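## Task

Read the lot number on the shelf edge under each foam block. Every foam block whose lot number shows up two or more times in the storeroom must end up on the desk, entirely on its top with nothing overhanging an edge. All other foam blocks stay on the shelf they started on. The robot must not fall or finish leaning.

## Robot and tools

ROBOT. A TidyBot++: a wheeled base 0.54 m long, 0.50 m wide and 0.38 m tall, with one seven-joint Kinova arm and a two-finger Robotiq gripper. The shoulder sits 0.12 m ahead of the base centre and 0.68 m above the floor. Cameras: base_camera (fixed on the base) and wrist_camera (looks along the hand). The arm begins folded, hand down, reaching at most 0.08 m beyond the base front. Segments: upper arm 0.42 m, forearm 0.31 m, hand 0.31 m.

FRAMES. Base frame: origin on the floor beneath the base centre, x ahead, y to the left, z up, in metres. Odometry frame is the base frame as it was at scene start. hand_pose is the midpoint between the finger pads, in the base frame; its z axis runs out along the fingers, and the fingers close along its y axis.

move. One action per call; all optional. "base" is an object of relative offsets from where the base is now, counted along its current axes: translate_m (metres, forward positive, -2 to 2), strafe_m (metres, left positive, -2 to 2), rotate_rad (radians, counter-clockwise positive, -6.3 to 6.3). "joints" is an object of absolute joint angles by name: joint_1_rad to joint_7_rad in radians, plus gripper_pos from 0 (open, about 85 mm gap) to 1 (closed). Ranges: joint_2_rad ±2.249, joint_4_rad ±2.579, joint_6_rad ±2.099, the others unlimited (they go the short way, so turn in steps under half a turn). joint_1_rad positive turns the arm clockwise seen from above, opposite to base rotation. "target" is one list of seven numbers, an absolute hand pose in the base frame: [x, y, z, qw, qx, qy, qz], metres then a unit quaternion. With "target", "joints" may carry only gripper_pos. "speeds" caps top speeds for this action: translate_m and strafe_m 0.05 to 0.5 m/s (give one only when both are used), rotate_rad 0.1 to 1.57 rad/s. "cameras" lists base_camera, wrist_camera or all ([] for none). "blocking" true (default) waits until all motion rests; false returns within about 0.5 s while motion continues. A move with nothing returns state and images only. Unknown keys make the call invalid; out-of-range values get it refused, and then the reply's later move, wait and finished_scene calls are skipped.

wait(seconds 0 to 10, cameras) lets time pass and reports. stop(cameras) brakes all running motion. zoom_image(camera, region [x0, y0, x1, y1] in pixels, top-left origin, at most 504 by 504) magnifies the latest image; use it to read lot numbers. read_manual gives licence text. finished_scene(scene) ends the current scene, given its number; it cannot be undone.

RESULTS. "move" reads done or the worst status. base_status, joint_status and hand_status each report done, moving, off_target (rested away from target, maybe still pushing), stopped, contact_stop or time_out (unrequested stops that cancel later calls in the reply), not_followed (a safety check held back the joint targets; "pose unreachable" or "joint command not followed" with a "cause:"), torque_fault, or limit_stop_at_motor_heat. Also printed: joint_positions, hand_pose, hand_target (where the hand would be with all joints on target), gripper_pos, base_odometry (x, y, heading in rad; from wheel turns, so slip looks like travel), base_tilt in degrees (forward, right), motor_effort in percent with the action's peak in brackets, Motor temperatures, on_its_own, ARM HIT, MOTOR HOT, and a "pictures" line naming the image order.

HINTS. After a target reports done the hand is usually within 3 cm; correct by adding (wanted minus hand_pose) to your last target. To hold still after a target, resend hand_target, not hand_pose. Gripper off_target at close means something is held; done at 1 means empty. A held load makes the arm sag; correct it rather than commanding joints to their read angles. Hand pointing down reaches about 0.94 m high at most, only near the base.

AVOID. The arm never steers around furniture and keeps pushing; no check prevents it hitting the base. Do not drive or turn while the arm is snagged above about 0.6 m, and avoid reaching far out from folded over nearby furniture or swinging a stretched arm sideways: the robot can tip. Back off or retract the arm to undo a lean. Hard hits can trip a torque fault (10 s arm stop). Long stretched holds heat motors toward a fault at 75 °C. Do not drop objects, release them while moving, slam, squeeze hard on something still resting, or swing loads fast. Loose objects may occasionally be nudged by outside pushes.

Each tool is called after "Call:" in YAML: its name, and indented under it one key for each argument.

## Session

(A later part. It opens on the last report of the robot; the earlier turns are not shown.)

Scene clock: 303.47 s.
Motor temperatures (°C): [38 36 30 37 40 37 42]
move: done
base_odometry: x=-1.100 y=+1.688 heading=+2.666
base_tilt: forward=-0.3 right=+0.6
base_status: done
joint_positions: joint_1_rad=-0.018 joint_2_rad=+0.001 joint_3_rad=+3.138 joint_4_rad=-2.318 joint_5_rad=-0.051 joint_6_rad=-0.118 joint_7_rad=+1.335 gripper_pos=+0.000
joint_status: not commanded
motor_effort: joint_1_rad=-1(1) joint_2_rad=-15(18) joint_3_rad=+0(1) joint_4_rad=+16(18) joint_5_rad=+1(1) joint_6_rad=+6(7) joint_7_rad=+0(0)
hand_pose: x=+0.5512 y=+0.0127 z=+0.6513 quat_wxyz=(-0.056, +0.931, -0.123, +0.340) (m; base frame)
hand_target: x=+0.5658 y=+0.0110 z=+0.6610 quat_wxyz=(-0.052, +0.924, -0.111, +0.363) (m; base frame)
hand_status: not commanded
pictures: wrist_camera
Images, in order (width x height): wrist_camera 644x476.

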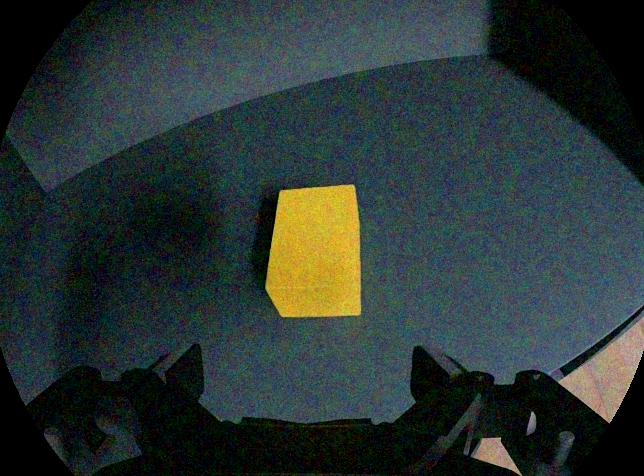

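Call:
move:
  base: {"translate_m":0.055}
  cameras: ["wrist_camera"]

Call:
move:
  joints: {"joint_2_rad":0.05,"joint_4_rad":-2.31,"joint_6_rad":-0.05}
  cameras: ["wrist_camera"]

Scene clock: 304.63 s.
Motor temperatures (°C): [38 36 30 37 40 37 42]
move: done
base_odometry: x=-1.149 y=+1.713 heading=+2.667
base_tilt: forward=-0.3 right=+0.6
base_status: done
joint_positions: joint_1_rad=-0.018 joint_2_rad=+0.004 joint_3_rad=+3.138 joint_4_rad=-2.315 joint_5_rad=-0.051 joint_6_rad=-0.116 joint_7_rad=+1.335 gripper_pos=+0.000
joint_status: not commanded
motor_effort: joint_1_rad=+0(1) joint_2_rad=-16(18) joint_3_rad=+0(1) joint_4_rad=+16(17) joint_5_rad=+1(1) joint_6_rad=+6(7) joint_7_rad=+0(1)
hand_pose: x=+0.5528 y=+0.0127 z=+0.6516 quat_wxyz=(-0.056, +0.930, -0.123, +0.341) (m; base frame)
hand_target: x=+0.5658 y=+0.0110 z=+0.6610 quat_wxyz=(-0.052, +0.924, -0.111, +0.363) (m; base frame)
hand_status: not commanded
pictures: wrist_camera
Images, in order (width x height): wrist_camera 644x476.

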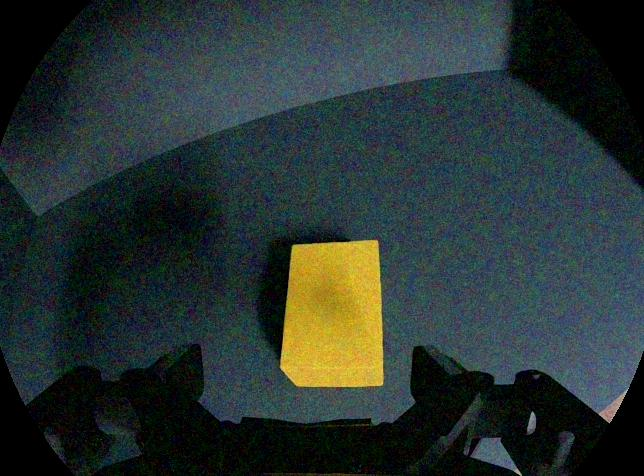

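Scene clock: 305.37 s.
Motor temperatures (°C): [38 36 30 37 40 37 42]
move: done
base_odometry: x=-1.149 y=+1.713 heading=+2.667
base_tilt: forward=-0.3 right=+0.6
base_status: not commanded
joint_positions: joint_1_rad=-0.018 joint_2_rad=+0.033 joint_3_rad=+3.138 joint_4_rad=-2.315 joint_5_rad=-0.051 joint_6_rad=-0.101 joint_7_rad=+1.335 gripper_pos=+0.000
joint_status: all done
motor_effort: joint_1_rad=+0(1) joint_2_rad=-16(18) joint_3_rad=+0(0) joint_4_rad=+15(17) joint_5_rad=+1(1) joint_6_rad=+6(7) joint_7_rad=+0(1)
hand_pose: x=+0.5553 y=+0.0126 z=+0.6423 quat_wxyz=(-0.055, +0.933, -0.123, +0.335) (m; base frame)
hand_target: x=+0.5693 y=+0.0111 z=+0.6473 quat_wxyz=(-0.050, +0.927, -0.111, +0.354) (m; base frame)
hand_status: not commanded
pictures: wrist_camera
Images, in order (width x height): wrist_camera 644x476.

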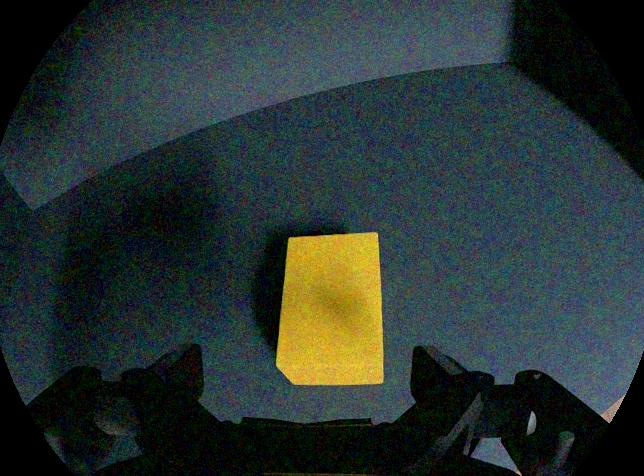

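Call:
move:
  base: {"translate_m":0.032,"strafe_m":-0.01}
  cameras: []

Call:
move:
  joints: {"joint_2_rad":0.085,"joint_4_rad":-2.31,"joint_6_rad":-0.03}
  cameras: ["wrist_camera"]

Call:
move:
  joints: {"gripper_pos":0.7}
  cameras: ["wrist_camera"]

Call:
move:
  joints: {"joint_2_rad":-0.02,"joint_4_rad":-2.31,"joint_6_rad":-0.1,"gripper_pos":0.75}
  cameras: ["wrist_camera"]

Scene clock: 306.43 s.
Motor temperatures (°C): [38 36 30 37 40 37 42]
move: done
base_odometry: x=-1.173 y=+1.736 heading=+2.667
base_tilt: forward=-0.3 right=+0.6
base_status: done
joint_positions: joint_1_rad=-0.018 joint_2_rad=+0.043 joint_3_rad=+3.138 joint_4_rad=-2.311 joint_5_rad=-0.051 joint_6_rad=-0.096 joint_7_rad=+1.335 gripper_pos=+0.000
joint_status: not commanded
motor_effort: joint_1_rad=+0(1) joint_2_rad=-16(19) joint_3_rad=+0(1) joint_4_rad=+16(17) joint_5_rad=+1(1) joint_6_rad=+5(7) joint_7_rad=+0(1)
hand_pose: x=+0.5580 y=+0.0126 z=+0.6405 quat_wxyz=(-0.054, +0.933, -0.123, +0.334) (m; base frame)
hand_target: x=+0.5693 y=+0.0111 z=+0.6473 quat_wxyz=(-0.050, +0.927, -0.111, +0.354) (m; base frame)
hand_status: not commanded
pictures: none
No camera images: "cameras" was empty.

Scene clock: 307.13 s.
Motor temperatures (°C): [38 36 30 37 40 37 42]
move: done
base_odometry: x=-1.173 y=+1.736 heading=+2.667
base_tilt: forward=-0.3 right=+0.6
base_status: not commanded
joint_positions: joint_1_rad=-0.018 joint_2_rad=+0.067 joint_3_rad=+3.138 joint_4_rad=-2.311 joint_5_rad=-0.051 joint_6_rad=-0.081 joint_7_rad=+1.335 gripper_pos=+0.000
joint_status: all done
motor_effort: joint_1_rad=+0(1) joint_2_rad=-17(18) joint_3_rad=+0(0) joint_4_rad=+16(16) joint_5_rad=+1(1) joint_6_rad=+5(6) joint_7_rad=+0(1)
hand_pose: x=+0.5607 y=+0.0124 z=+0.6330 quat_wxyz=(-0.054, +0.934, -0.124, +0.330) (m; base frame)
hand_target: x=+0.5725 y=+0.0112 z=+0.6356 quat_wxyz=(-0.049, +0.930, -0.112, +0.347) (m; base frame)
hand_status: not commanded
pictures: wrist_camera
Images, in order (width x height): wrist_camera 644x476.

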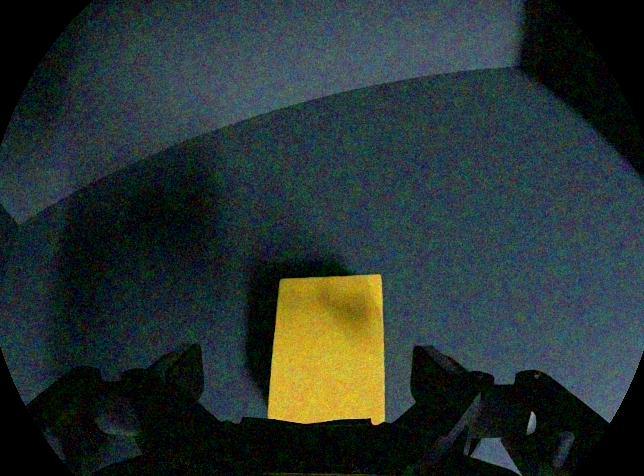

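Scene clock: 308.07 s.
Motor temperatures (°C): [38 36 30 37 40 37 42]
move: done
base_odometry: x=-1.173 y=+1.736 heading=+2.667
base_tilt: forward=-0.3 right=+0.6
base_status: not commanded
joint_positions: joint_1_rad=-0.018 joint_2_rad=+0.067 joint_3_rad=+3.138 joint_4_rad=-2.311 joint_5_rad=-0.051 joint_6_rad=-0.081 joint_7_rad=+1.335 gripper_pos=+0.700
joint_status: all done
motor_effort: joint_1_rad=+0(1) joint_2_rad=-17(18) joint_3_rad=+0(0) joint_4_rad=+15(16) joint_5_rad=+1(1) joint_6_rad=+5(6) joint_7_rad=+0(0)
hand_pose: x=+0.5607 y=+0.0124 z=+0.6330 quat_wxyz=(-0.054, +0.934, -0.124, +0.330) (m; base frame)
hand_target: x=+0.5725 y=+0.0112 z=+0.6356 quat_wxyz=(-0.049, +0.930, -0.112, +0.347) (m; base frame)
hand_status: not commanded
pictures: wrist_camera
Images, in order (width x height): wrist_camera 644x476.

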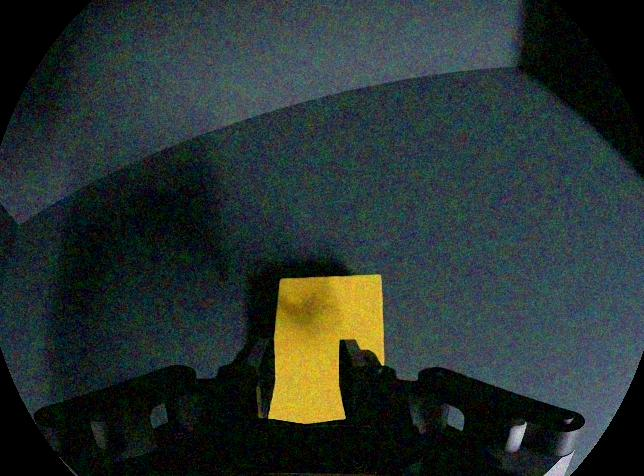

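Scene clock: 309.00 s.
Motor temperatures (°C): [38 36 30 37 40 37 42]
move: done
base_odometry: x=-1.173 y=+1.736 heading=+2.667
base_tilt: forward=-0.3 right=+0.6
base_status: not commanded
joint_positions: joint_1_rad=-0.018 joint_2_rad=-0.019 joint_3_rad=+3.138 joint_4_rad=-2.311 joint_5_rad=-0.051 joint_6_rad=-0.081 joint_7_rad=+1.335 gripper_pos=+0.750
joint_status: all done
motor_effort: joint_1_rad=-1(1) joint_2_rad=-16(19) joint_3_rad=+0(0) joint_4_rad=+17(17) joint_5_rad=+1(1) joint_6_rad=+7(7) joint_7_rad=+0(1)
hand_pose: x=+0.5632 y=+0.0124 z=+0.6711 quat_wxyz=(-0.059, +0.919, -0.122, +0.370) (m; base frame)
hand_target: x=+0.5595 y=+0.0109 z=+0.6680 quat_wxyz=(-0.052, +0.924, -0.111, +0.363) (m; base frame)
hand_status: not commanded
pictures: wrist_camera
Images, in order (width x height): wrist_camera 644x476.

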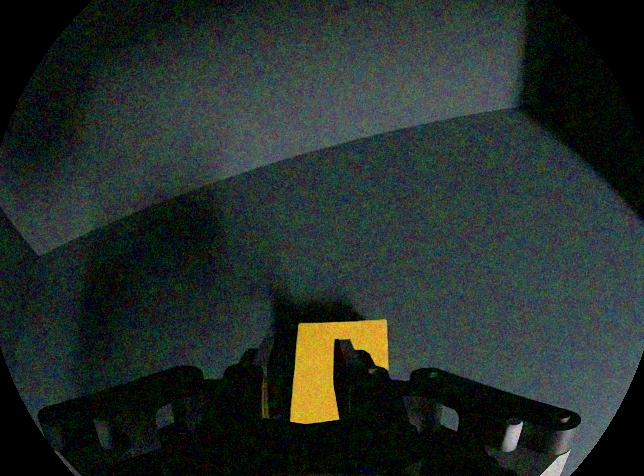

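Call:
move:
  joints: {"gripper_pos":0.0}
  cameras: []

Call:
move:
  joints: {"joint_2_rad":0.13,"joint_4_rad":-2.31,"joint_6_rad":0.02}
  cameras: ["wrist_camera"]

Call:
move:
  joints: {"joint_2_rad":0.19,"joint_4_rad":-2.31,"joint_6_rad":0.06}
  cameras: ["wrist_camera"]

Scene clock: 310.27 s.
Motor temperatures (°C): [38 36 30 37 40 37 42]
move: done
base_odometry: x=-1.173 y=+1.736 heading=+2.667
base_tilt: forward=-0.3 right=+0.6
base_status: not commanded
joint_positions: joint_1_rad=-0.018 joint_2_rad=-0.019 joint_3_rad=+3.138 joint_4_rad=-2.311 joint_5_rad=-0.051 joint_6_rad=-0.081 joint_7_rad=+1.335 gripper_pos=+0.000
joint_status: all done
motor_effort: joint_1_rad=-1(1) joint_2_rad=-15(16) joint_3_rad=+0(0) joint_4_rad=+16(17) joint_5_rad=+1(1) joint_6_rad=+6(7) joint_7_rad=+0(0)
hand_pose: x=+0.5632 y=+0.0124 z=+0.6711 quat_wxyz=(-0.059, +0.919, -0.122, +0.370) (m; base frame)
hand_target: x=+0.5595 y=+0.0109 z=+0.6680 quat_wxyz=(-0.052, +0.924, -0.111, +0.363) (m; base frame)
hand_status: not commanded
pictures: none
No camera images: "cameras" was empty.

Scene clock: 311.33 s.
Motor temperatures (°C): [38 36 30 37 40 37 42]
move: done
base_odometry: x=-1.173 y=+1.736 heading=+2.667
base_tilt: forward=-0.3 right=+0.6
base_status: not commanded
joint_positions: joint_1_rad=-0.018 joint_2_rad=+0.115 joint_3_rad=+3.138 joint_4_rad=-2.311 joint_5_rad=-0.051 joint_6_rad=-0.032 joint_7_rad=+1.335 gripper_pos=+0.000
joint_status: all done
motor_effort: joint_1_rad=-1(1) joint_2_rad=-18(20) joint_3_rad=+0(0) joint_4_rad=+14(17) joint_5_rad=+1(1) joint_6_rad=+6(7) joint_7_rad=+0(0)
hand_pose: x=+0.5698 y=+0.0118 z=+0.6213 quat_wxyz=(-0.053, +0.934, -0.124, +0.331) (m; base frame)
hand_target: x=+0.5819 y=+0.0114 z=+0.6252 quat_wxyz=(-0.050, +0.929, -0.112, +0.350) (m; base frame)
hand_status: not commanded
pictures: wrist_camera
Images, in order (width x height): wrist_camera 644x476.

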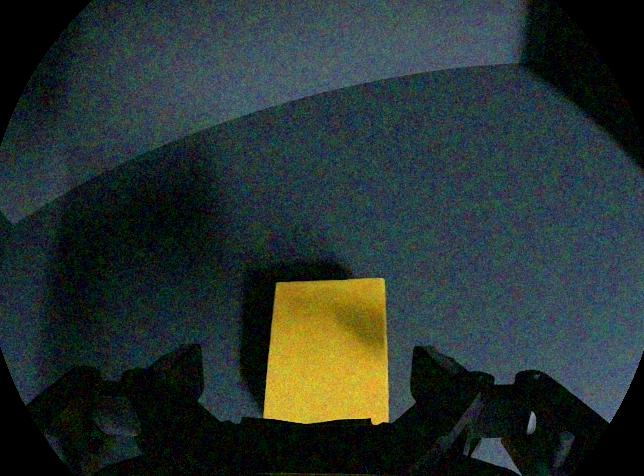

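Scene clock: 312.17 s.
Motor temperatures (°C): [38 36 30 37 40 37 42]
move: done
base_odometry: x=-1.173 y=+1.736 heading=+2.667
base_tilt: forward=-0.3 right=+0.6
base_status: not commanded
joint_positions: joint_1_rad=-0.018 joint_2_rad=+0.172 joint_3_rad=+3.138 joint_4_rad=-2.311 joint_5_rad=-0.051 joint_6_rad=+0.007 joint_7_rad=+1.335 gripper_pos=+0.000
joint_status: all done
motor_effort: joint_1_rad=+0(1) joint_2_rad=-20(21) joint_3_rad=+0(0) joint_4_rad=+13(16) joint_5_rad=+1(1) joint_6_rad=+6(7) joint_7_rad=+0(1)
hand_pose: x=+0.5754 y=+0.0113 z=+0.6030 quat_wxyz=(-0.050, +0.937, -0.125, +0.323) (m; base frame)
hand_target: x=+0.5874 y=+0.0115 z=+0.6054 quat_wxyz=(-0.048, +0.932, -0.112, +0.340) (m; base frame)
hand_status: not commanded
pictures: wrist_camera
Images, in order (width x height): wrist_camera 644x476.

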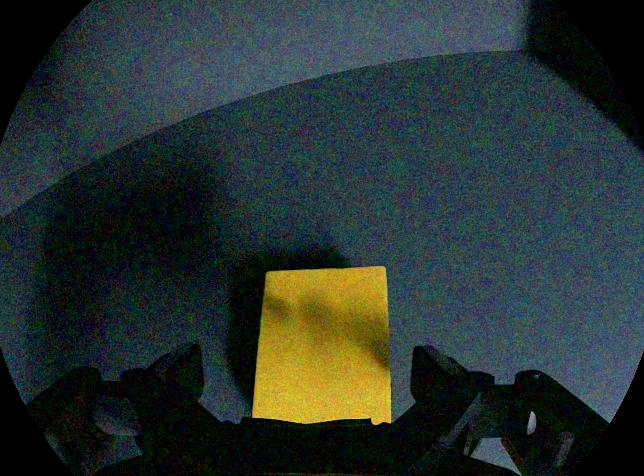

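Continue down in small steps.

Call:
move:
  joints: {"joint_2_rad":0.23,"joint_4_rad":-2.31,"joint_6_rad":0.09}
  cameras: ["wrist_camera"]

Call:
move:
  joints: {"joint_2_rad":0.26,"joint_4_rad":-2.31,"joint_6_rad":0.12}
  cameras: ["wrist_camera"]

Call:
move:
  joints: {"joint_2_rad":0.285,"joint_4_rad":-2.31,"joint_6_rad":0.14}
  cameras: ["wrist_camera"]

Scene clock: 313.10 s.
Motor temperatures (°C): [38 36 30 37 40 37 42]
move: done
base_odometry: x=-1.173 y=+1.736 heading=+2.667
base_tilt: forward=-0.3 right=+0.6
base_status: not commanded
joint_positions: joint_1_rad=-0.018 joint_2_rad=+0.210 joint_3_rad=+3.138 joint_4_rad=-2.311 joint_5_rad=-0.051 joint_6_rad=+0.038 joint_7_rad=+1.335 gripper_pos=+0.000
joint_status: all done
motor_effort: joint_1_rad=+0(1) joint_2_rad=-21(22) joint_3_rad=+0(0) joint_4_rad=+14(14) joint_5_rad=+1(1) joint_6_rad=+6(6) joint_7_rad=+0(1)
hand_pose: x=+0.5798 y=+0.0109 z=+0.5914 quat_wxyz=(-0.049, +0.938, -0.125, +0.320) (m; base frame)
hand_target: x=+0.5912 y=+0.0116 z=+0.5926 quat_wxyz=(-0.048, +0.934, -0.112, +0.336) (m; base frame)
hand_status: not commanded
pictures: wrist_camera
Images, in order (width x height): wrist_camera 644x476.

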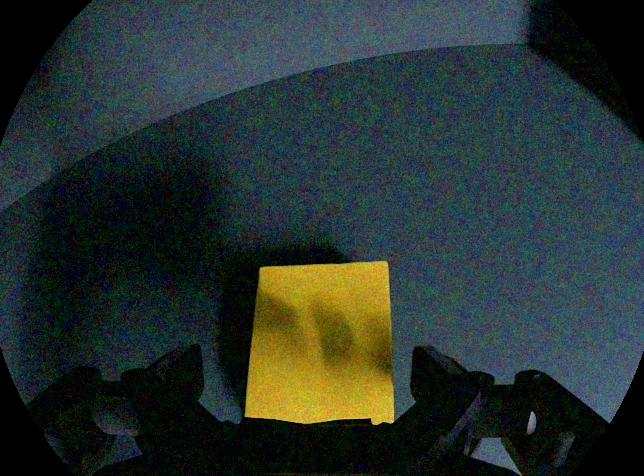

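Scene clock: 313.80 s.
Motor temperatures (°C): [38 36 30 37 40 37 42]
move: done
base_odometry: x=-1.173 y=+1.736 heading=+2.667
base_tilt: forward=-0.3 right=+0.6
base_status: not commanded
joint_positions: joint_1_rad=-0.018 joint_2_rad=+0.238 joint_3_rad=+3.138 joint_4_rad=-2.311 joint_5_rad=-0.051 joint_6_rad=+0.069 joint_7_rad=+1.335 gripper_pos=+0.000
joint_status: all done
motor_effort: joint_1_rad=+0(1) joint_2_rad=-21(23) joint_3_rad=+0(0) joint_4_rad=+12(14) joint_5_rad=+1(1) joint_6_rad=+6(6) joint_7_rad=+0(0)
hand_pose: x=+0.5847 y=+0.0105 z=+0.5842 quat_wxyz=(-0.049, +0.938, -0.126, +0.321) (m; base frame)
hand_target: x=+0.5956 y=+0.0117 z=+0.5843 quat_wxyz=(-0.048, +0.934, -0.112, +0.336) (m; base frame)
hand_status: not commanded
pictures: wrist_camera
Images, in order (width x height): wrist_camera 644x476.

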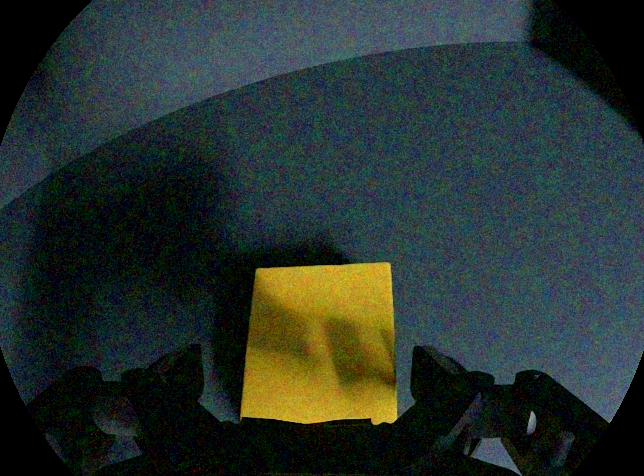

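Scene clock: 314.47 s.
Motor temperatures (°C): [38 36 30 37 40 37 42]
move: done
base_odometry: x=-1.173 y=+1.736 heading=+2.667
base_tilt: forward=-0.3 right=+0.6
base_status: not commanded
joint_positions: joint_1_rad=-0.018 joint_2_rad=+0.262 joint_3_rad=+3.138 joint_4_rad=-2.311 joint_5_rad=-0.051 joint_6_rad=+0.088 joint_7_rad=+1.335 gripper_pos=+0.000
joint_status: all done
motor_effort: joint_1_rad=+0(1) joint_2_rad=-21(23) joint_3_rad=+0(0) joint_4_rad=+13(13) joint_5_rad=+1(1) joint_6_rad=+5(6) joint_7_rad=+0(1)
hand_pose: x=+0.5871 y=+0.0103 z=+0.5766 quat_wxyz=(-0.048, +0.938, -0.126, +0.319) (m; base frame)
hand_target: x=+0.5979 y=+0.0117 z=+0.5763 quat_wxyz=(-0.048, +0.935, -0.112, +0.333) (m; base frame)
hand_status: not commanded
pictures: wrist_camera
Images, in order (width x height): wrist_camera 644x476.

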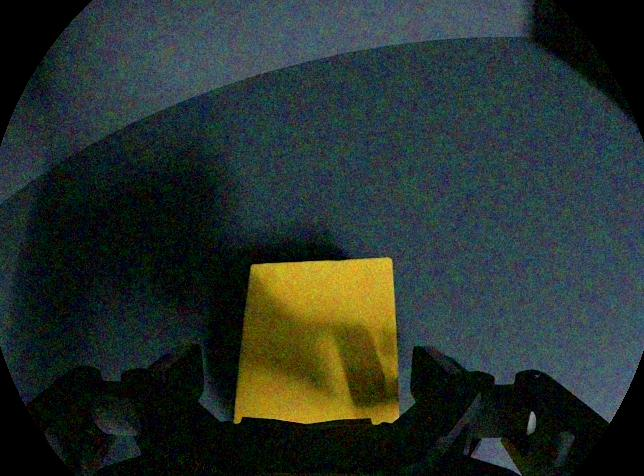

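Call:
move:
  joints: {"joint_2_rad":0.315,"joint_4_rad":-2.31,"joint_6_rad":0.16}
  cameras: ["wrist_camera"]

Call:
move:
  joints: {"joint_2_rad":0.34,"joint_4_rad":-2.31,"joint_6_rad":0.18}
  cameras: ["wrist_camera"]

Scene clock: 315.37 s.
Motor temperatures (°C): [38 36 30 37 40 37 42]
move: done
base_odometry: x=-1.173 y=+1.736 heading=+2.667
base_tilt: forward=-0.3 right=+0.6
base_status: not commanded
joint_positions: joint_1_rad=-0.018 joint_2_rad=+0.293 joint_3_rad=+3.138 joint_4_rad=-2.311 joint_5_rad=-0.051 joint_6_rad=+0.109 joint_7_rad=+1.335 gripper_pos=+0.000
joint_status: all done
motor_effort: joint_1_rad=+0(1) joint_2_rad=-22(24) joint_3_rad=+0(0) joint_4_rad=+11(13) joint_5_rad=+1(1) joint_6_rad=+5(6) joint_7_rad=-1(1)
hand_pose: x=+0.5887 y=+0.0100 z=+0.5661 quat_wxyz=(-0.047, +0.940, -0.126, +0.314) (m; base frame)
hand_target: x=+0.5994 y=+0.0118 z=+0.5658 quat_wxyz=(-0.047, +0.937, -0.113, +0.329) (m; base frame)
hand_status: not commanded
pictures: wrist_camera
Images, in order (width x height): wrist_camera 644x476.

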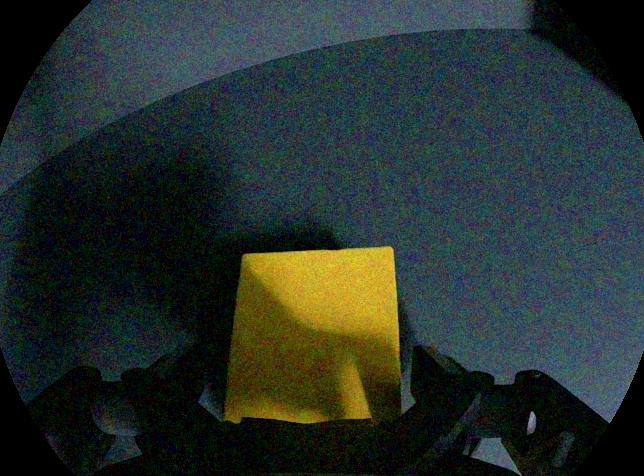

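Scene clock: 316.03 s.
Motor temperatures (°C): [38 36 30 37 40 37 42]
move: done
base_odometry: x=-1.173 y=+1.736 heading=+2.667
base_tilt: forward=-0.3 right=+0.6
base_status: not commanded
joint_positions: joint_1_rad=-0.018 joint_2_rad=+0.317 joint_3_rad=+3.138 joint_4_rad=-2.311 joint_5_rad=-0.051 joint_6_rad=+0.128 joint_7_rad=+1.335 gripper_pos=+0.000
joint_status: all done
motor_effort: joint_1_rad=-1(1) joint_2_rad=-23(24) joint_3_rad=+0(0) joint_4_rad=+11(12) joint_5_rad=+1(1) joint_6_rad=+5(7) joint_7_rad=+0(0)
hand_pose: x=+0.5908 y=+0.0097 z=+0.5585 quat_wxyz=(-0.046, +0.940, -0.126, +0.312) (m; base frame)
hand_target: x=+0.6013 y=+0.0118 z=+0.5577 quat_wxyz=(-0.047, +0.937, -0.113, +0.326) (m; base frame)
hand_status: not commanded
pictures: wrist_camera
Images, in order (width x height): wrist_camera 644x476.

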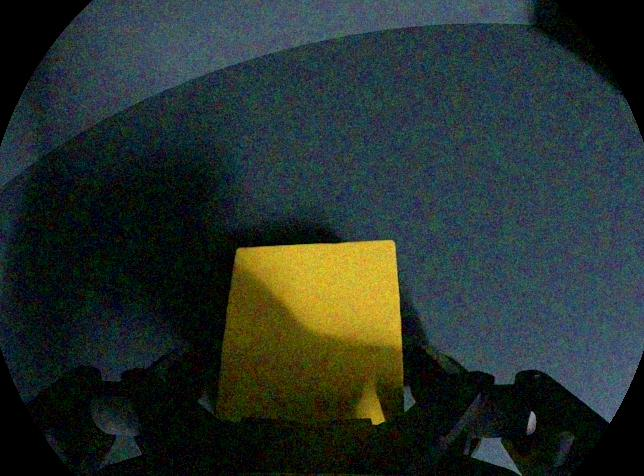

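Call:
move:
  joints: {"joint_2_rad":0.365,"joint_4_rad":-2.31,"joint_6_rad":0.2}
  cameras: ["wrist_camera"]

Call:
move:
  joints: {"gripper_pos":0.65}
  cameras: ["wrist_camera"]

Scene clock: 316.87 s.
Motor temperatures (°C): [38 36 30 37 40 37 42]
move: done
base_odometry: x=-1.173 y=+1.736 heading=+2.667
base_tilt: forward=-0.3 right=+0.6
base_status: not commanded
joint_positions: joint_1_rad=-0.018 joint_2_rad=+0.331 joint_3_rad=+3.138 joint_4_rad=-2.311 joint_5_rad=-0.051 joint_6_rad=+0.153 joint_7_rad=+1.335 gripper_pos=+0.000
joint_status: all done
motor_effort: joint_1_rad=-1(1) joint_2_rad=-21(24) joint_3_rad=+0(0) joint_4_rad=+11(12) joint_5_rad=+1(1) joint_6_rad=+5(6) joint_7_rad=+0(0)
hand_pose: x=+0.5950 y=+0.0095 z=+0.5564 quat_wxyz=(-0.046, +0.939, -0.126, +0.317) (m; base frame)
hand_target: x=+0.6029 y=+0.0118 z=+0.5494 quat_wxyz=(-0.046, +0.938, -0.113, +0.324) (m; base frame)
hand_status: not commanded
pictures: wrist_camera
Images, in order (width x height): wrist_camera 644x476.

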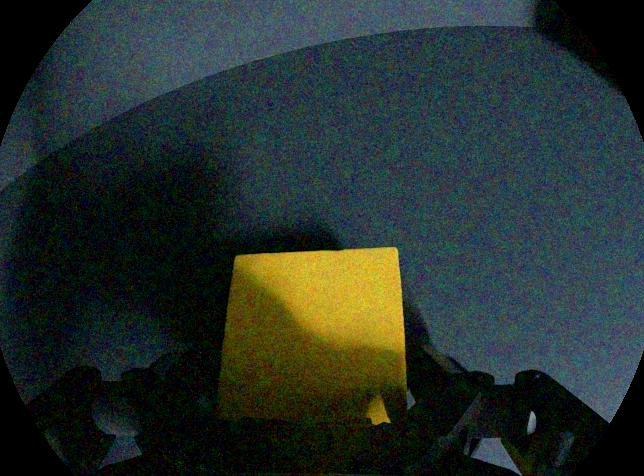

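Scene clock: 317.77 s.
Motor temperatures (°C): [38 36 30 37 40 37 42]
move: off_target
base_odometry: x=-1.173 y=+1.736 heading=+2.667
base_tilt: forward=-0.3 right=+0.6
base_status: not commanded
joint_positions: joint_1_rad=-0.018 joint_2_rad=+0.326 joint_3_rad=+3.139 joint_4_rad=-2.310 joint_5_rad=-0.051 joint_6_rad=+0.167 joint_7_rad=+1.335 gripper_pos=+0.369
joint_status: gripper_pos off_target (ended at +0.369, target +0.650)
motor_effort: joint_1_rad=+0(3) joint_2_rad=-17(21) joint_3_rad=+0(3) joint_4_rad=+11(11) joint_5_rad=+0(1) joint_6_rad=+4(5) joint_7_rad=-1(1)
hand_pose: x=+0.5996 y=+0.0084 z=+0.5619 quat_wxyz=(-0.047, +0.935, -0.127, +0.327) (m; base frame)
hand_target: x=+0.6029 y=+0.0118 z=+0.5494 quat_wxyz=(-0.046, +0.938, -0.113, +0.324) (m; base frame)
hand_status: not commanded
pictures: wrist_camera
Images, in order (width x height): wrist_camera 644x476.

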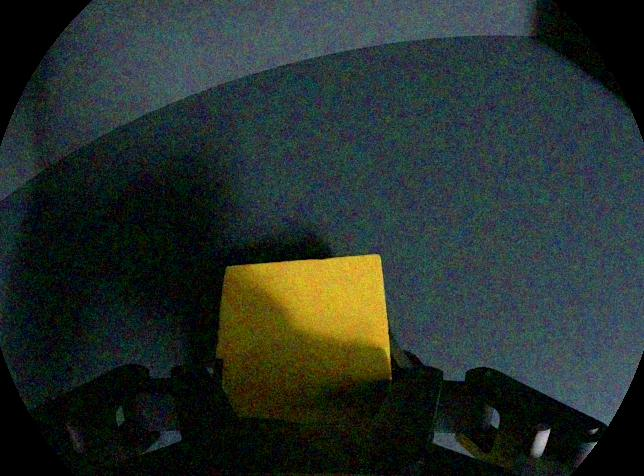

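Call:
move:
  joints: {"joint_2_rad":0.2,"joint_4_rad":-2.31,"joint_6_rad":0.07,"gripper_pos":0.75}
  cameras: ["wrist_camera"]

Call:
move:
  base: {"translate_m":-0.8}
  cameras: ["wrist_camera"]

Call:
move:
  base: {"translate_m":-1.05}
  joints: {"joint_2_rad":-0.707,"joint_4_rad":-1.947,"joint_6_rad":-0.33,"joint_7_rad":1.57}
  cameras: ["wrist_camera"]

Call:
move:
  base: {"rotate_rad":-1.55}

Scene clock: 319.07 s.
Motor temperatures (°C): [38 36 30 37 40 37 42]
move: off_target
base_odometry: x=-1.173 y=+1.736 heading=+2.667
base_tilt: forward=-0.3 right=+0.6
base_status: not commanded
joint_positions: joint_1_rad=-0.018 joint_2_rad=+0.200 joint_3_rad=+3.139 joint_4_rad=-2.310 joint_5_rad=-0.051 joint_6_rad=+0.116 joint_7_rad=+1.335 gripper_pos=+0.369
joint_status: gripper_pos off_target (ended at +0.369, target +0.750); the others done
motor_effort: joint_1_rad=+0(1) joint_2_rad=-20(26) joint_3_rad=+0(0) joint_4_rad=+14(15) joint_5_rad=+1(1) joint_6_rad=+6(7) joint_7_rad=+0(1)
hand_pose: x=+0.5996 y=+0.0092 z=+0.6122 quat_wxyz=(-0.053, +0.923, -0.125, +0.361) (m; base frame)
hand_target: x=+0.5890 y=+0.0115 z=+0.6027 quat_wxyz=(-0.048, +0.932, -0.112, +0.340) (m; base frame)
hand_status: not commanded
pictures: wrist_camera
Images, in order (width x height): wrist_camera 644x476.

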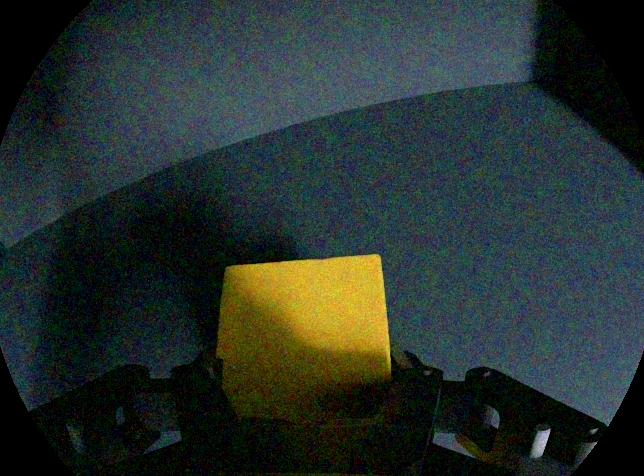

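Scene clock: 321.93 s.
Motor temperatures (°C): [37 36 30 37 40 37 42]
move: done
base_odometry: x=-0.461 y=+1.370 heading=+2.667
base_tilt: forward=-0.3 right=+0.6
base_status: done
joint_positions: joint_1_rad=-0.018 joint_2_rad=+0.197 joint_3_rad=+3.139 joint_4_rad=-2.310 joint_5_rad=-0.051 joint_6_rad=+0.113 joint_7_rad=+1.335 gripper_pos=+0.369
joint_status: not commanded
motor_effort: joint_1_rad=+0(1) joint_2_rad=-20(23) joint_3_rad=+0(1) joint_4_rad=+14(16) joint_5_rad=+1(1) joint_6_rad=+7(7) joint_7_rad=+0(1)
hand_pose: x=+0.5990 y=+0.0093 z=+0.6126 quat_wxyz=(-0.053, +0.923, -0.125, +0.361) (m; base frame)
hand_target: x=+0.5890 y=+0.0115 z=+0.6027 quat_wxyz=(-0.048, +0.932, -0.112, +0.340) (m; base frame)
hand_status: not commanded
pictures: wrist_camera
Images, in order (width x height): wrist_camera 644x476.

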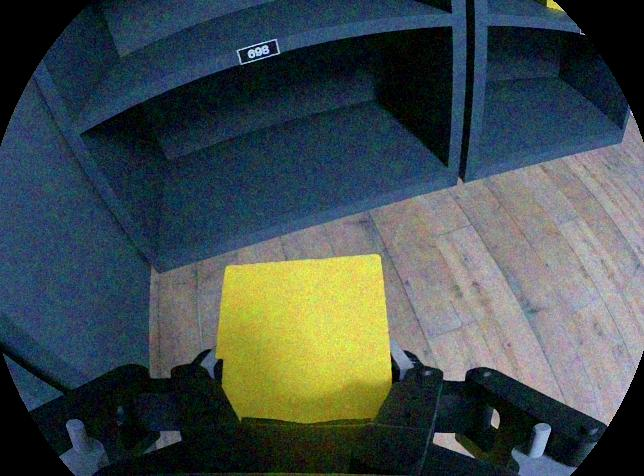

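Scene clock: 325.20 s.
Motor temperatures (°C): [37 36 30 37 40 37 42]
move: done
base_odometry: x=+0.473 y=+0.891 heading=+2.667
base_tilt: forward=-0.4 right=+0.6
base_status: done
joint_positions: joint_1_rad=-0.018 joint_2_rad=-0.701 joint_3_rad=+3.139 joint_4_rad=-1.960 joint_5_rad=-0.051 joint_6_rad=-0.284 joint_7_rad=+1.527 gripper_pos=+0.369
joint_status: all done
motor_effort: joint_1_rad=+0(1) joint_2_rad=+2(25) joint_3_rad=+1(1) joint_4_rad=+22(22) joint_5_rad=+1(1) joint_6_rad=+10(10) joint_7_rad=+0(1)
hand_pose: x=+0.4579 y=+0.0131 z=+1.1082 quat_wxyz=(-0.045, +0.697, -0.020, +0.715) (m; base frame)
hand_target: x=+0.4542 y=+0.0089 z=+1.1041 quat_wxyz=(-0.007, +0.707, +0.008, +0.707) (m; base frame)
hand_status: not commanded
pictures: wrist_camera
Images, in order (width x height): wrist_camera 644x476.

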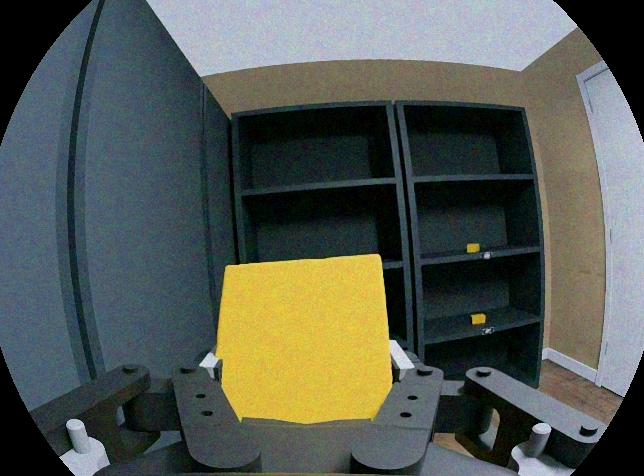

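Scene clock: 327.47 s.
Motor temperatures (°C): [37 36 30 37 40 37 42]
move: done
base_odometry: x=+0.473 y=+0.891 heading=+1.118
base_tilt: forward=-0.3 right=+0.6
base_status: done
joint_positions: joint_1_rad=-0.018 joint_2_rad=-0.701 joint_3_rad=+3.140 joint_4_rad=-1.960 joint_5_rad=-0.051 joint_6_rad=-0.284 joint_7_rad=+1.527 gripper_pos=+0.369
joint_status: not commanded
motor_effort: joint_1_rad=-1(1) joint_2_rad=+2(3) joint_3_rad=+1(3) joint_4_rad=+22(23) joint_5_rad=+1(1) joint_6_rad=+9(10) joint_7_rad=+0(1)
hand_pose: x=+0.4579 y=+0.0130 z=+1.1080 quat_wxyz=(-0.045, +0.697, -0.020, +0.715) (m; base frame)
hand_target: x=+0.4542 y=+0.0089 z=+1.1041 quat_wxyz=(-0.007, +0.707, +0.008, +0.707) (m; base frame)
hand_status: not commanded
pictures: base_camera, wrist_camera
Images, in order (width x height): base_camera 644x364, wrist_camera 644x476.

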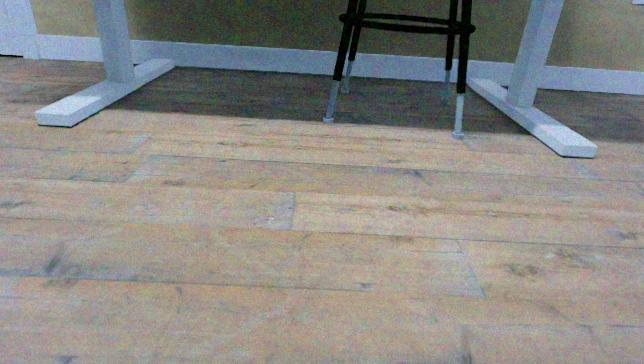

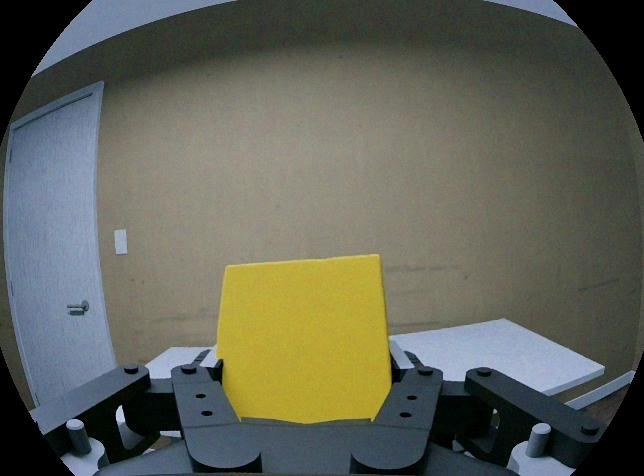

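Call:
move:
  base: {"translate_m":0.62,"strafe_m":-0.24}
  cameras: []

Call:
move:
  joints: {"joint_1_rad":0.43,"joint_2_rad":0.4,"joint_4_rad":-0.62,"joint_6_rad":-1.9}

Scene clock: 330.17 s.
Motor temperatures (°C): [37 36 30 37 40 37 42]
move: done
base_odometry: x=+0.960 y=+1.344 heading=+1.118
base_tilt: forward=-0.3 right=+0.6
base_status: done
joint_positions: joint_1_rad=-0.018 joint_2_rad=-0.698 joint_3_rad=+3.140 joint_4_rad=-1.959 joint_5_rad=-0.051 joint_6_rad=-0.287 joint_7_rad=+1.527 gripper_pos=+0.369
joint_status: not commanded
motor_effort: joint_1_rad=-1(1) joint_2_rad=+2(7) joint_3_rad=+1(3) joint_4_rad=+22(24) joint_5_rad=+1(1) joint_6_rad=+9(10) joint_7_rad=+0(1)
hand_pose: x=+0.4589 y=+0.0130 z=+1.1073 quat_wxyz=(-0.045, +0.698, -0.020, +0.714) (m; base frame)
hand_target: x=+0.4542 y=+0.0089 z=+1.1041 quat_wxyz=(-0.007, +0.707, +0.008, +0.707) (m; base frame)
hand_status: not commanded
pictures: none
No camera images: "cameras" was empty.

Scene clock: 333.17 s.
Motor temperatures (°C): [37 36 30 37 40 37 42]
move: done
base_odometry: x=+0.960 y=+1.344 heading=+1.118
base_tilt: forward=-0.3 right=+0.6
base_status: not commanded
joint_positions: joint_1_rad=+0.412 joint_2_rad=+0.377 joint_3_rad=+3.140 joint_4_rad=-0.638 joint_5_rad=-0.051 joint_6_rad=-1.847 joint_7_rad=+1.527 gripper_pos=+0.370
joint_status: all done
motor_effort: joint_1_rad=+0(2) joint_2_rad=-29(31) joint_3_rad=+0(1) joint_4_rad=+16(23) joint_5_rad=+0(1) joint_6_rad=+3(10) joint_7_rad=+0(1)
hand_pose: x=+0.5909 y=-0.1872 z=+0.9402 quat_wxyz=(+0.002, +0.967, -0.213, +0.141) (m; base frame)
hand_target: x=+0.5744 y=-0.2067 z=+0.9302 quat_wxyz=(+0.023, +0.971, -0.212, +0.108) (m; base frame)
hand_status: not commanded
pictures: base_camera, wrist_camera
Images, in order (width x height): base_camera 644x364, wrist_camera 644x476.

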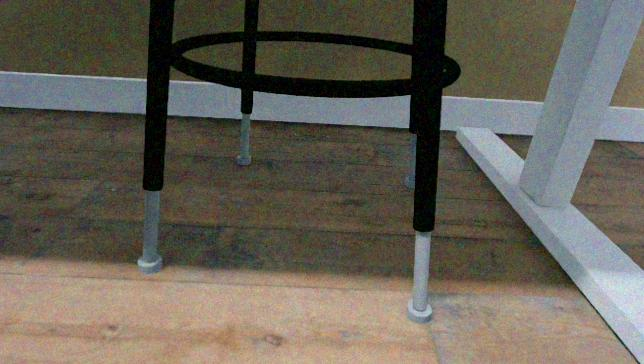

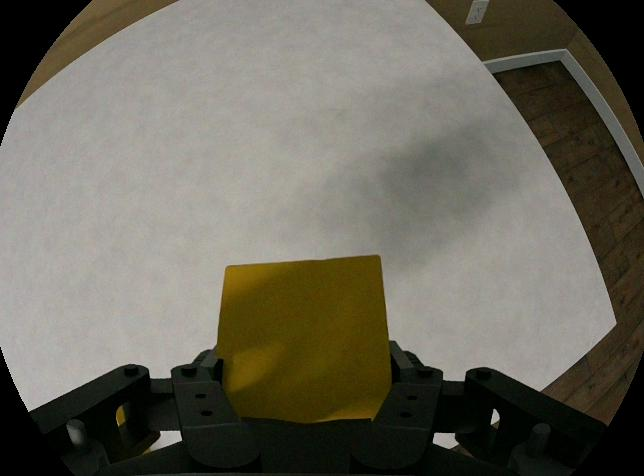

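Call:
move:
  joints: {"joint_2_rad":0.441,"joint_4_rad":-1.015,"joint_6_rad":-1.645}
  cameras: []

Call:
move:
  joints: {"joint_2_rad":0.437,"joint_4_rad":-1.05,"joint_6_rad":-1.61}
  cameras: []

Call:
move:
  joints: {"joint_2_rad":0.434,"joint_4_rad":-1.09,"joint_6_rad":-1.58}
  cameras: ["wrist_camera"]

Call:
move:
  joints: {"joint_2_rad":0.431,"joint_4_rad":-1.13,"joint_6_rad":-1.548}
  cameras: ["wrist_camera"]

Scene clock: 335.13 s.
Motor temperatures (°C): [37 36 30 37 40 37 42]
move: done
base_odometry: x=+0.960 y=+1.344 heading=+1.118
base_tilt: forward=-0.3 right=+0.6
base_status: not commanded
joint_positions: joint_1_rad=+0.412 joint_2_rad=+0.422 joint_3_rad=+3.140 joint_4_rad=-0.988 joint_5_rad=-0.051 joint_6_rad=-1.698 joint_7_rad=+1.527 gripper_pos=+0.370
joint_status: all done
motor_effort: joint_1_rad=+0(1) joint_2_rad=-32(34) joint_3_rad=+0(1) joint_4_rad=+17(19) joint_5_rad=+0(1) joint_6_rad=+1(3) joint_7_rad=-1(1)
hand_pose: x=+0.5777 y=-0.1809 z=+0.8053 quat_wxyz=(-0.022, +0.975, -0.221, +0.021) (m; base frame)
hand_target: x=+0.5784 y=-0.2085 z=+0.7873 quat_wxyz=(+0.004, +0.977, -0.213, +0.020) (m; base frame)
hand_status: not commanded
pictures: none
No camera images: "cameras" was empty.

Scene clock: 335.80 s.
Motor temperatures (°C): [37 36 30 37 40 37 42]
move: done
base_odometry: x=+0.960 y=+1.344 heading=+1.118
base_tilt: forward=-0.3 right=+0.6
base_status: not commanded
joint_positions: joint_1_rad=+0.412 joint_2_rad=+0.422 joint_3_rad=+3.140 joint_4_rad=-1.025 joint_5_rad=-0.051 joint_6_rad=-1.660 joint_7_rad=+1.527 gripper_pos=+0.370
joint_status: all done
motor_effort: joint_1_rad=-1(1) joint_2_rad=-31(33) joint_3_rad=+0(1) joint_4_rad=+17(18) joint_5_rad=+0(0) joint_6_rad=+1(2) joint_7_rad=+0(1)
hand_pose: x=+0.5797 y=-0.1817 z=+0.7936 quat_wxyz=(-0.022, +0.975, -0.222, +0.021) (m; base frame)
hand_target: x=+0.5790 y=-0.2088 z=+0.7784 quat_wxyz=(+0.004, +0.977, -0.213, +0.022) (m; base frame)
hand_status: not commanded
pictures: none
No camera images: "cameras" was empty.

Scene clock: 336.50 s.
Motor temperatures (°C): [37 36 30 37 40 37 42]
move: done
base_odometry: x=+0.960 y=+1.344 heading=+1.118
base_tilt: forward=-0.3 right=+0.6
base_status: not commanded
joint_positions: joint_1_rad=+0.412 joint_2_rad=+0.423 joint_3_rad=+3.140 joint_4_rad=-1.066 joint_5_rad=-0.051 joint_6_rad=-1.630 joint_7_rad=+1.527 gripper_pos=+0.370
joint_status: all done
motor_effort: joint_1_rad=-1(1) joint_2_rad=-32(34) joint_3_rad=+0(1) joint_4_rad=+17(19) joint_5_rad=+0(0) joint_6_rad=+1(1) joint_7_rad=+0(1)
hand_pose: x=+0.5779 y=-0.1808 z=+0.7807 quat_wxyz=(-0.023, +0.974, -0.223, +0.016) (m; base frame)
hand_target: x=+0.5767 y=-0.2077 z=+0.7672 quat_wxyz=(+0.004, +0.977, -0.213, +0.018) (m; base frame)
hand_status: not commanded
pictures: wrist_camera
Images, in order (width x height): wrist_camera 644x476.

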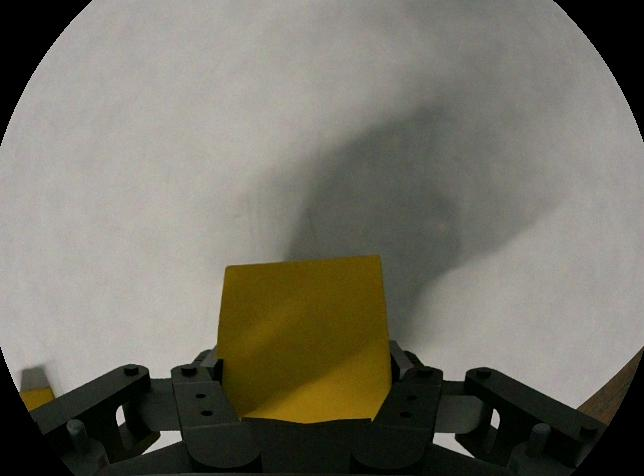

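Scene clock: 337.20 s.
Motor temperatures (°C): [37 36 30 37 40 37 42]
move: done
base_odometry: x=+0.960 y=+1.344 heading=+1.118
base_tilt: forward=-0.3 right=+0.6
base_status: not commanded
joint_positions: joint_1_rad=+0.412 joint_2_rad=+0.422 joint_3_rad=+3.140 joint_4_rad=-1.106 joint_5_rad=-0.051 joint_6_rad=-1.598 joint_7_rad=+1.527 gripper_pos=+0.370
joint_status: all done
motor_effort: joint_1_rad=-1(1) joint_2_rad=-32(34) joint_3_rad=+0(1) joint_4_rad=+17(18) joint_5_rad=+0(0) joint_6_rad=+0(2) joint_7_rad=+0(1)
hand_pose: x=+0.5763 y=-0.1801 z=+0.7681 quat_wxyz=(-0.024, +0.974, -0.224, +0.012) (m; base frame)
hand_target: x=+0.5745 y=-0.2067 z=+0.7561 quat_wxyz=(+0.003, +0.977, -0.213, +0.016) (m; base frame)
hand_status: not commanded
pictures: wrist_camera
Images, in order (width x height): wrist_camera 644x476.

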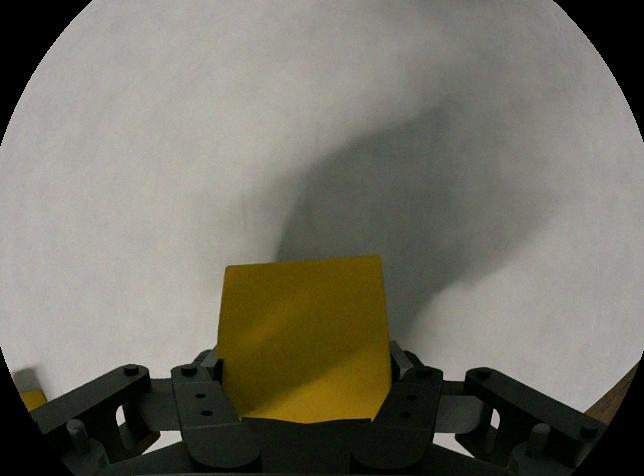

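Call:
move:
  joints: {"joint_2_rad":0.428,"joint_4_rad":-1.17,"joint_6_rad":-1.516}
  cameras: []

Call:
move:
  joints: {"joint_2_rad":0.426,"joint_4_rad":-1.20,"joint_6_rad":-1.49}
  cameras: ["wrist_camera"]

Scene clock: 338.00 s.
Motor temperatures (°C): [37 36 30 37 40 37 42]
move: done
base_odometry: x=+0.960 y=+1.344 heading=+1.118
base_tilt: forward=-0.3 right=+0.6
base_status: not commanded
joint_positions: joint_1_rad=+0.412 joint_2_rad=+0.409 joint_3_rad=+3.140 joint_4_rad=-1.134 joint_5_rad=-0.051 joint_6_rad=-1.569 joint_7_rad=+1.527 gripper_pos=+0.370
joint_status: all done
motor_effort: joint_1_rad=+0(1) joint_2_rad=-27(31) joint_3_rad=+0(1) joint_4_rad=+15(18) joint_5_rad=+0(1) joint_6_rad=+1(2) joint_7_rad=+0(1)
hand_pose: x=+0.5759 y=-0.1799 z=+0.7661 quat_wxyz=(-0.023, +0.974, -0.224, +0.019) (m; base frame)
hand_target: x=+0.5720 y=-0.2056 z=+0.7449 quat_wxyz=(+0.003, +0.977, -0.213, +0.014) (m; base frame)
hand_status: not commanded
pictures: none
No camera images: "cameras" was empty.

Scene clock: 338.63 s.
Motor temperatures (°C): [37 36 30 37 40 37 42]
move: off_target
base_odometry: x=+0.960 y=+1.344 heading=+1.118
base_tilt: forward=-0.3 right=+0.6
base_status: not commanded
joint_positions: joint_1_rad=+0.412 joint_2_rad=+0.396 joint_3_rad=+3.140 joint_4_rad=-1.156 joint_5_rad=-0.051 joint_6_rad=-1.546 joint_7_rad=+1.527 gripper_pos=+0.370
joint_status: joint_4_rad off_target (ended at -1.156, target -1.200); the others done
motor_effort: joint_1_rad=+0(1) joint_2_rad=-26(27) joint_3_rad=+0(0) joint_4_rad=+15(15) joint_5_rad=+0(1) joint_6_rad=+2(2) joint_7_rad=+0(1)
hand_pose: x=+0.5755 y=-0.1797 z=+0.7655 quat_wxyz=(-0.022, +0.974, -0.225, +0.027) (m; base frame)
hand_target: x=+0.5704 y=-0.2048 z=+0.7364 quat_wxyz=(+0.002, +0.977, -0.213, +0.013) (m; base frame)
hand_status: not commanded
pictures: wrist_camera
Images, in order (width x height): wrist_camera 644x476.

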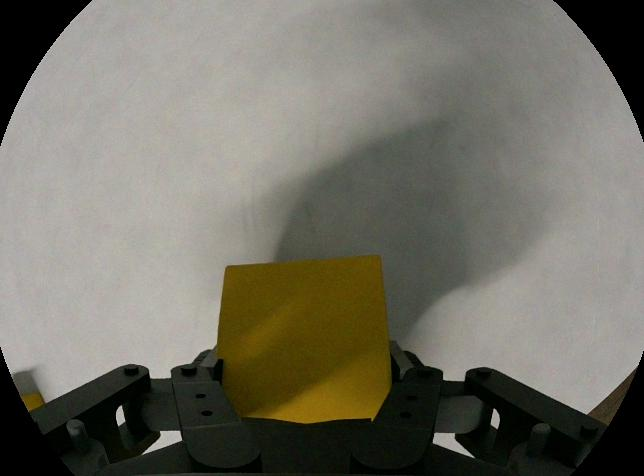

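Call:
move:
  joints: {"joint_2_rad":0.428,"joint_4_rad":-1.165,"joint_6_rad":-1.53}
  cameras: []

Call:
move:
  joints: {"gripper_pos":0.0}
  cameras: []

Call:
move:
  joints: {"joint_2_rad":0.4,"joint_4_rad":-0.62,"joint_6_rad":-1.9}
  cameras: []

Call:
move:
  joints: {"joint_1_rad":0.0,"joint_2_rad":-0.707,"joint_4_rad":-1.947,"joint_6_rad":-0.6}
  base: {"translate_m":-0.5}

Scene clock: 339.47 s.
Motor temperatures (°C): [37 36 30 37 40 37 42]
move: done
base_odometry: x=+0.960 y=+1.344 heading=+1.118
base_tilt: forward=-0.3 right=+0.6
base_status: not commanded
joint_positions: joint_1_rad=+0.412 joint_2_rad=+0.396 joint_3_rad=+3.140 joint_4_rad=-1.154 joint_5_rad=-0.051 joint_6_rad=-1.546 joint_7_rad=+1.528 gripper_pos=+0.370
joint_status: all done
motor_effort: joint_1_rad=+0(1) joint_2_rad=-27(29) joint_3_rad=+0(0) joint_4_rad=+16(18) joint_5_rad=+0(1) joint_6_rad=+3(4) joint_7_rad=-1(1)
hand_pose: x=+0.5759 y=-0.1799 z=+0.7659 quat_wxyz=(-0.021, +0.974, -0.225, +0.027) (m; base frame)
hand_target: x=+0.5695 y=-0.2044 z=+0.7464 quat_wxyz=(+0.002, +0.977, -0.213, +0.009) (m; base frame)
hand_status: not commanded
pictures: none
No camera images: "cameras" was empty.

Scene clock: 340.43 s.
Motor temperatures (°C): [37 36 30 37 40 37 42]
move: done
base_odometry: x=+0.960 y=+1.344 heading=+1.118
base_tilt: forward=-0.3 right=+0.6
base_status: not commanded
joint_positions: joint_1_rad=+0.412 joint_2_rad=+0.405 joint_3_rad=+3.140 joint_4_rad=-1.154 joint_5_rad=-0.051 joint_6_rad=-1.546 joint_7_rad=+1.528 gripper_pos=+0.000
joint_status: all done
motor_effort: joint_1_rad=+0(1) joint_2_rad=-31(32) joint_3_rad=+0(0) joint_4_rad=+17(18) joint_5_rad=+0(0) joint_6_rad=+1(4) joint_7_rad=+0(1)
hand_pose: x=+0.5766 y=-0.1802 z=+0.7614 quat_wxyz=(-0.022, +0.974, -0.225, +0.023) (m; base frame)
hand_target: x=+0.5695 y=-0.2044 z=+0.7464 quat_wxyz=(+0.002, +0.977, -0.213, +0.009) (m; base frame)
hand_status: not commanded
pictures: none
No camera images: "cameras" was empty.

Scene clock: 342.20 s.
Motor temperatures (°C): [37 36 30 37 40 37 42]
move: done
base_odometry: x=+0.960 y=+1.344 heading=+1.118
base_tilt: forward=-0.3 right=+0.6
base_status: not commanded
joint_positions: joint_1_rad=+0.412 joint_2_rad=+0.398 joint_3_rad=+3.140 joint_4_rad=-0.636 joint_5_rad=-0.051 joint_6_rad=-1.846 joint_7_rad=+1.528 gripper_pos=+0.000
joint_status: all done
motor_effort: joint_1_rad=+0(1) joint_2_rad=-29(33) joint_3_rad=+0(1) joint_4_rad=+16(19) joint_5_rad=+0(0) joint_6_rad=+3(3) joint_7_rad=+0(1)
hand_pose: x=+0.5965 y=-0.1896 z=+0.9300 quat_wxyz=(+0.000, +0.968, -0.213, +0.132) (m; base frame)
hand_target: x=+0.5744 y=-0.2068 z=+0.9302 quat_wxyz=(+0.023, +0.971, -0.212, +0.108) (m; base frame)
hand_status: not commanded
pictures: none
No camera images: "cameras" was empty.

Scene clock: 345.13 s.
Motor temperatures (°C): [37 36 30 37 40 37 42]
move: done
base_odometry: x=+0.741 y=+0.894 heading=+1.118
base_tilt: forward=-0.4 right=+0.6
base_status: done
joint_positions: joint_1_rad=+0.020 joint_2_rad=-0.689 joint_3_rad=+3.140 joint_4_rad=-1.916 joint_5_rad=-0.051 joint_6_rad=-0.658 joint_7_rad=+1.528 gripper_pos=+0.000
joint_status: all done
motor_effort: joint_1_rad=+0(2) joint_2_rad=+2(35) joint_3_rad=+1(1) joint_4_rad=+22(22) joint_5_rad=+1(1) joint_6_rad=+8(9) joint_7_rad=+0(1)
hand_pose: x=+0.4435 y=+0.0056 z=+1.0166 quat_wxyz=(-0.031, +0.808, -0.031, +0.587) (m; base frame)
hand_target: x=+0.4431 y=+0.0021 z=+1.0210 quat_wxyz=(+0.000, +0.796, +0.000, +0.606) (m; base frame)
hand_status: not commanded
pictures: base_camera, wrist_camera
Images, in order (width x height): base_camera 644x364, wrist_camera 644x476.

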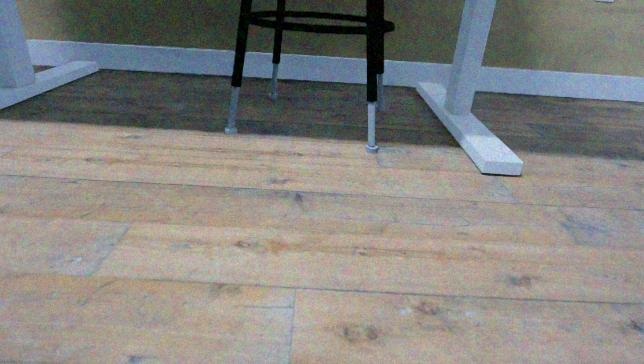

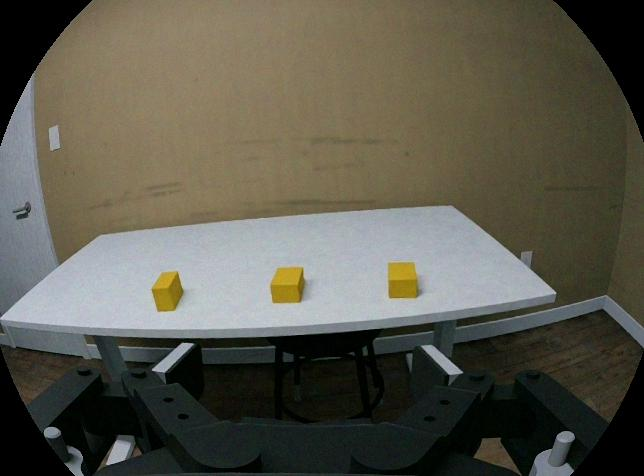

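Call:
finished_scene:
  scene: 2

The scene is finished: the task was done.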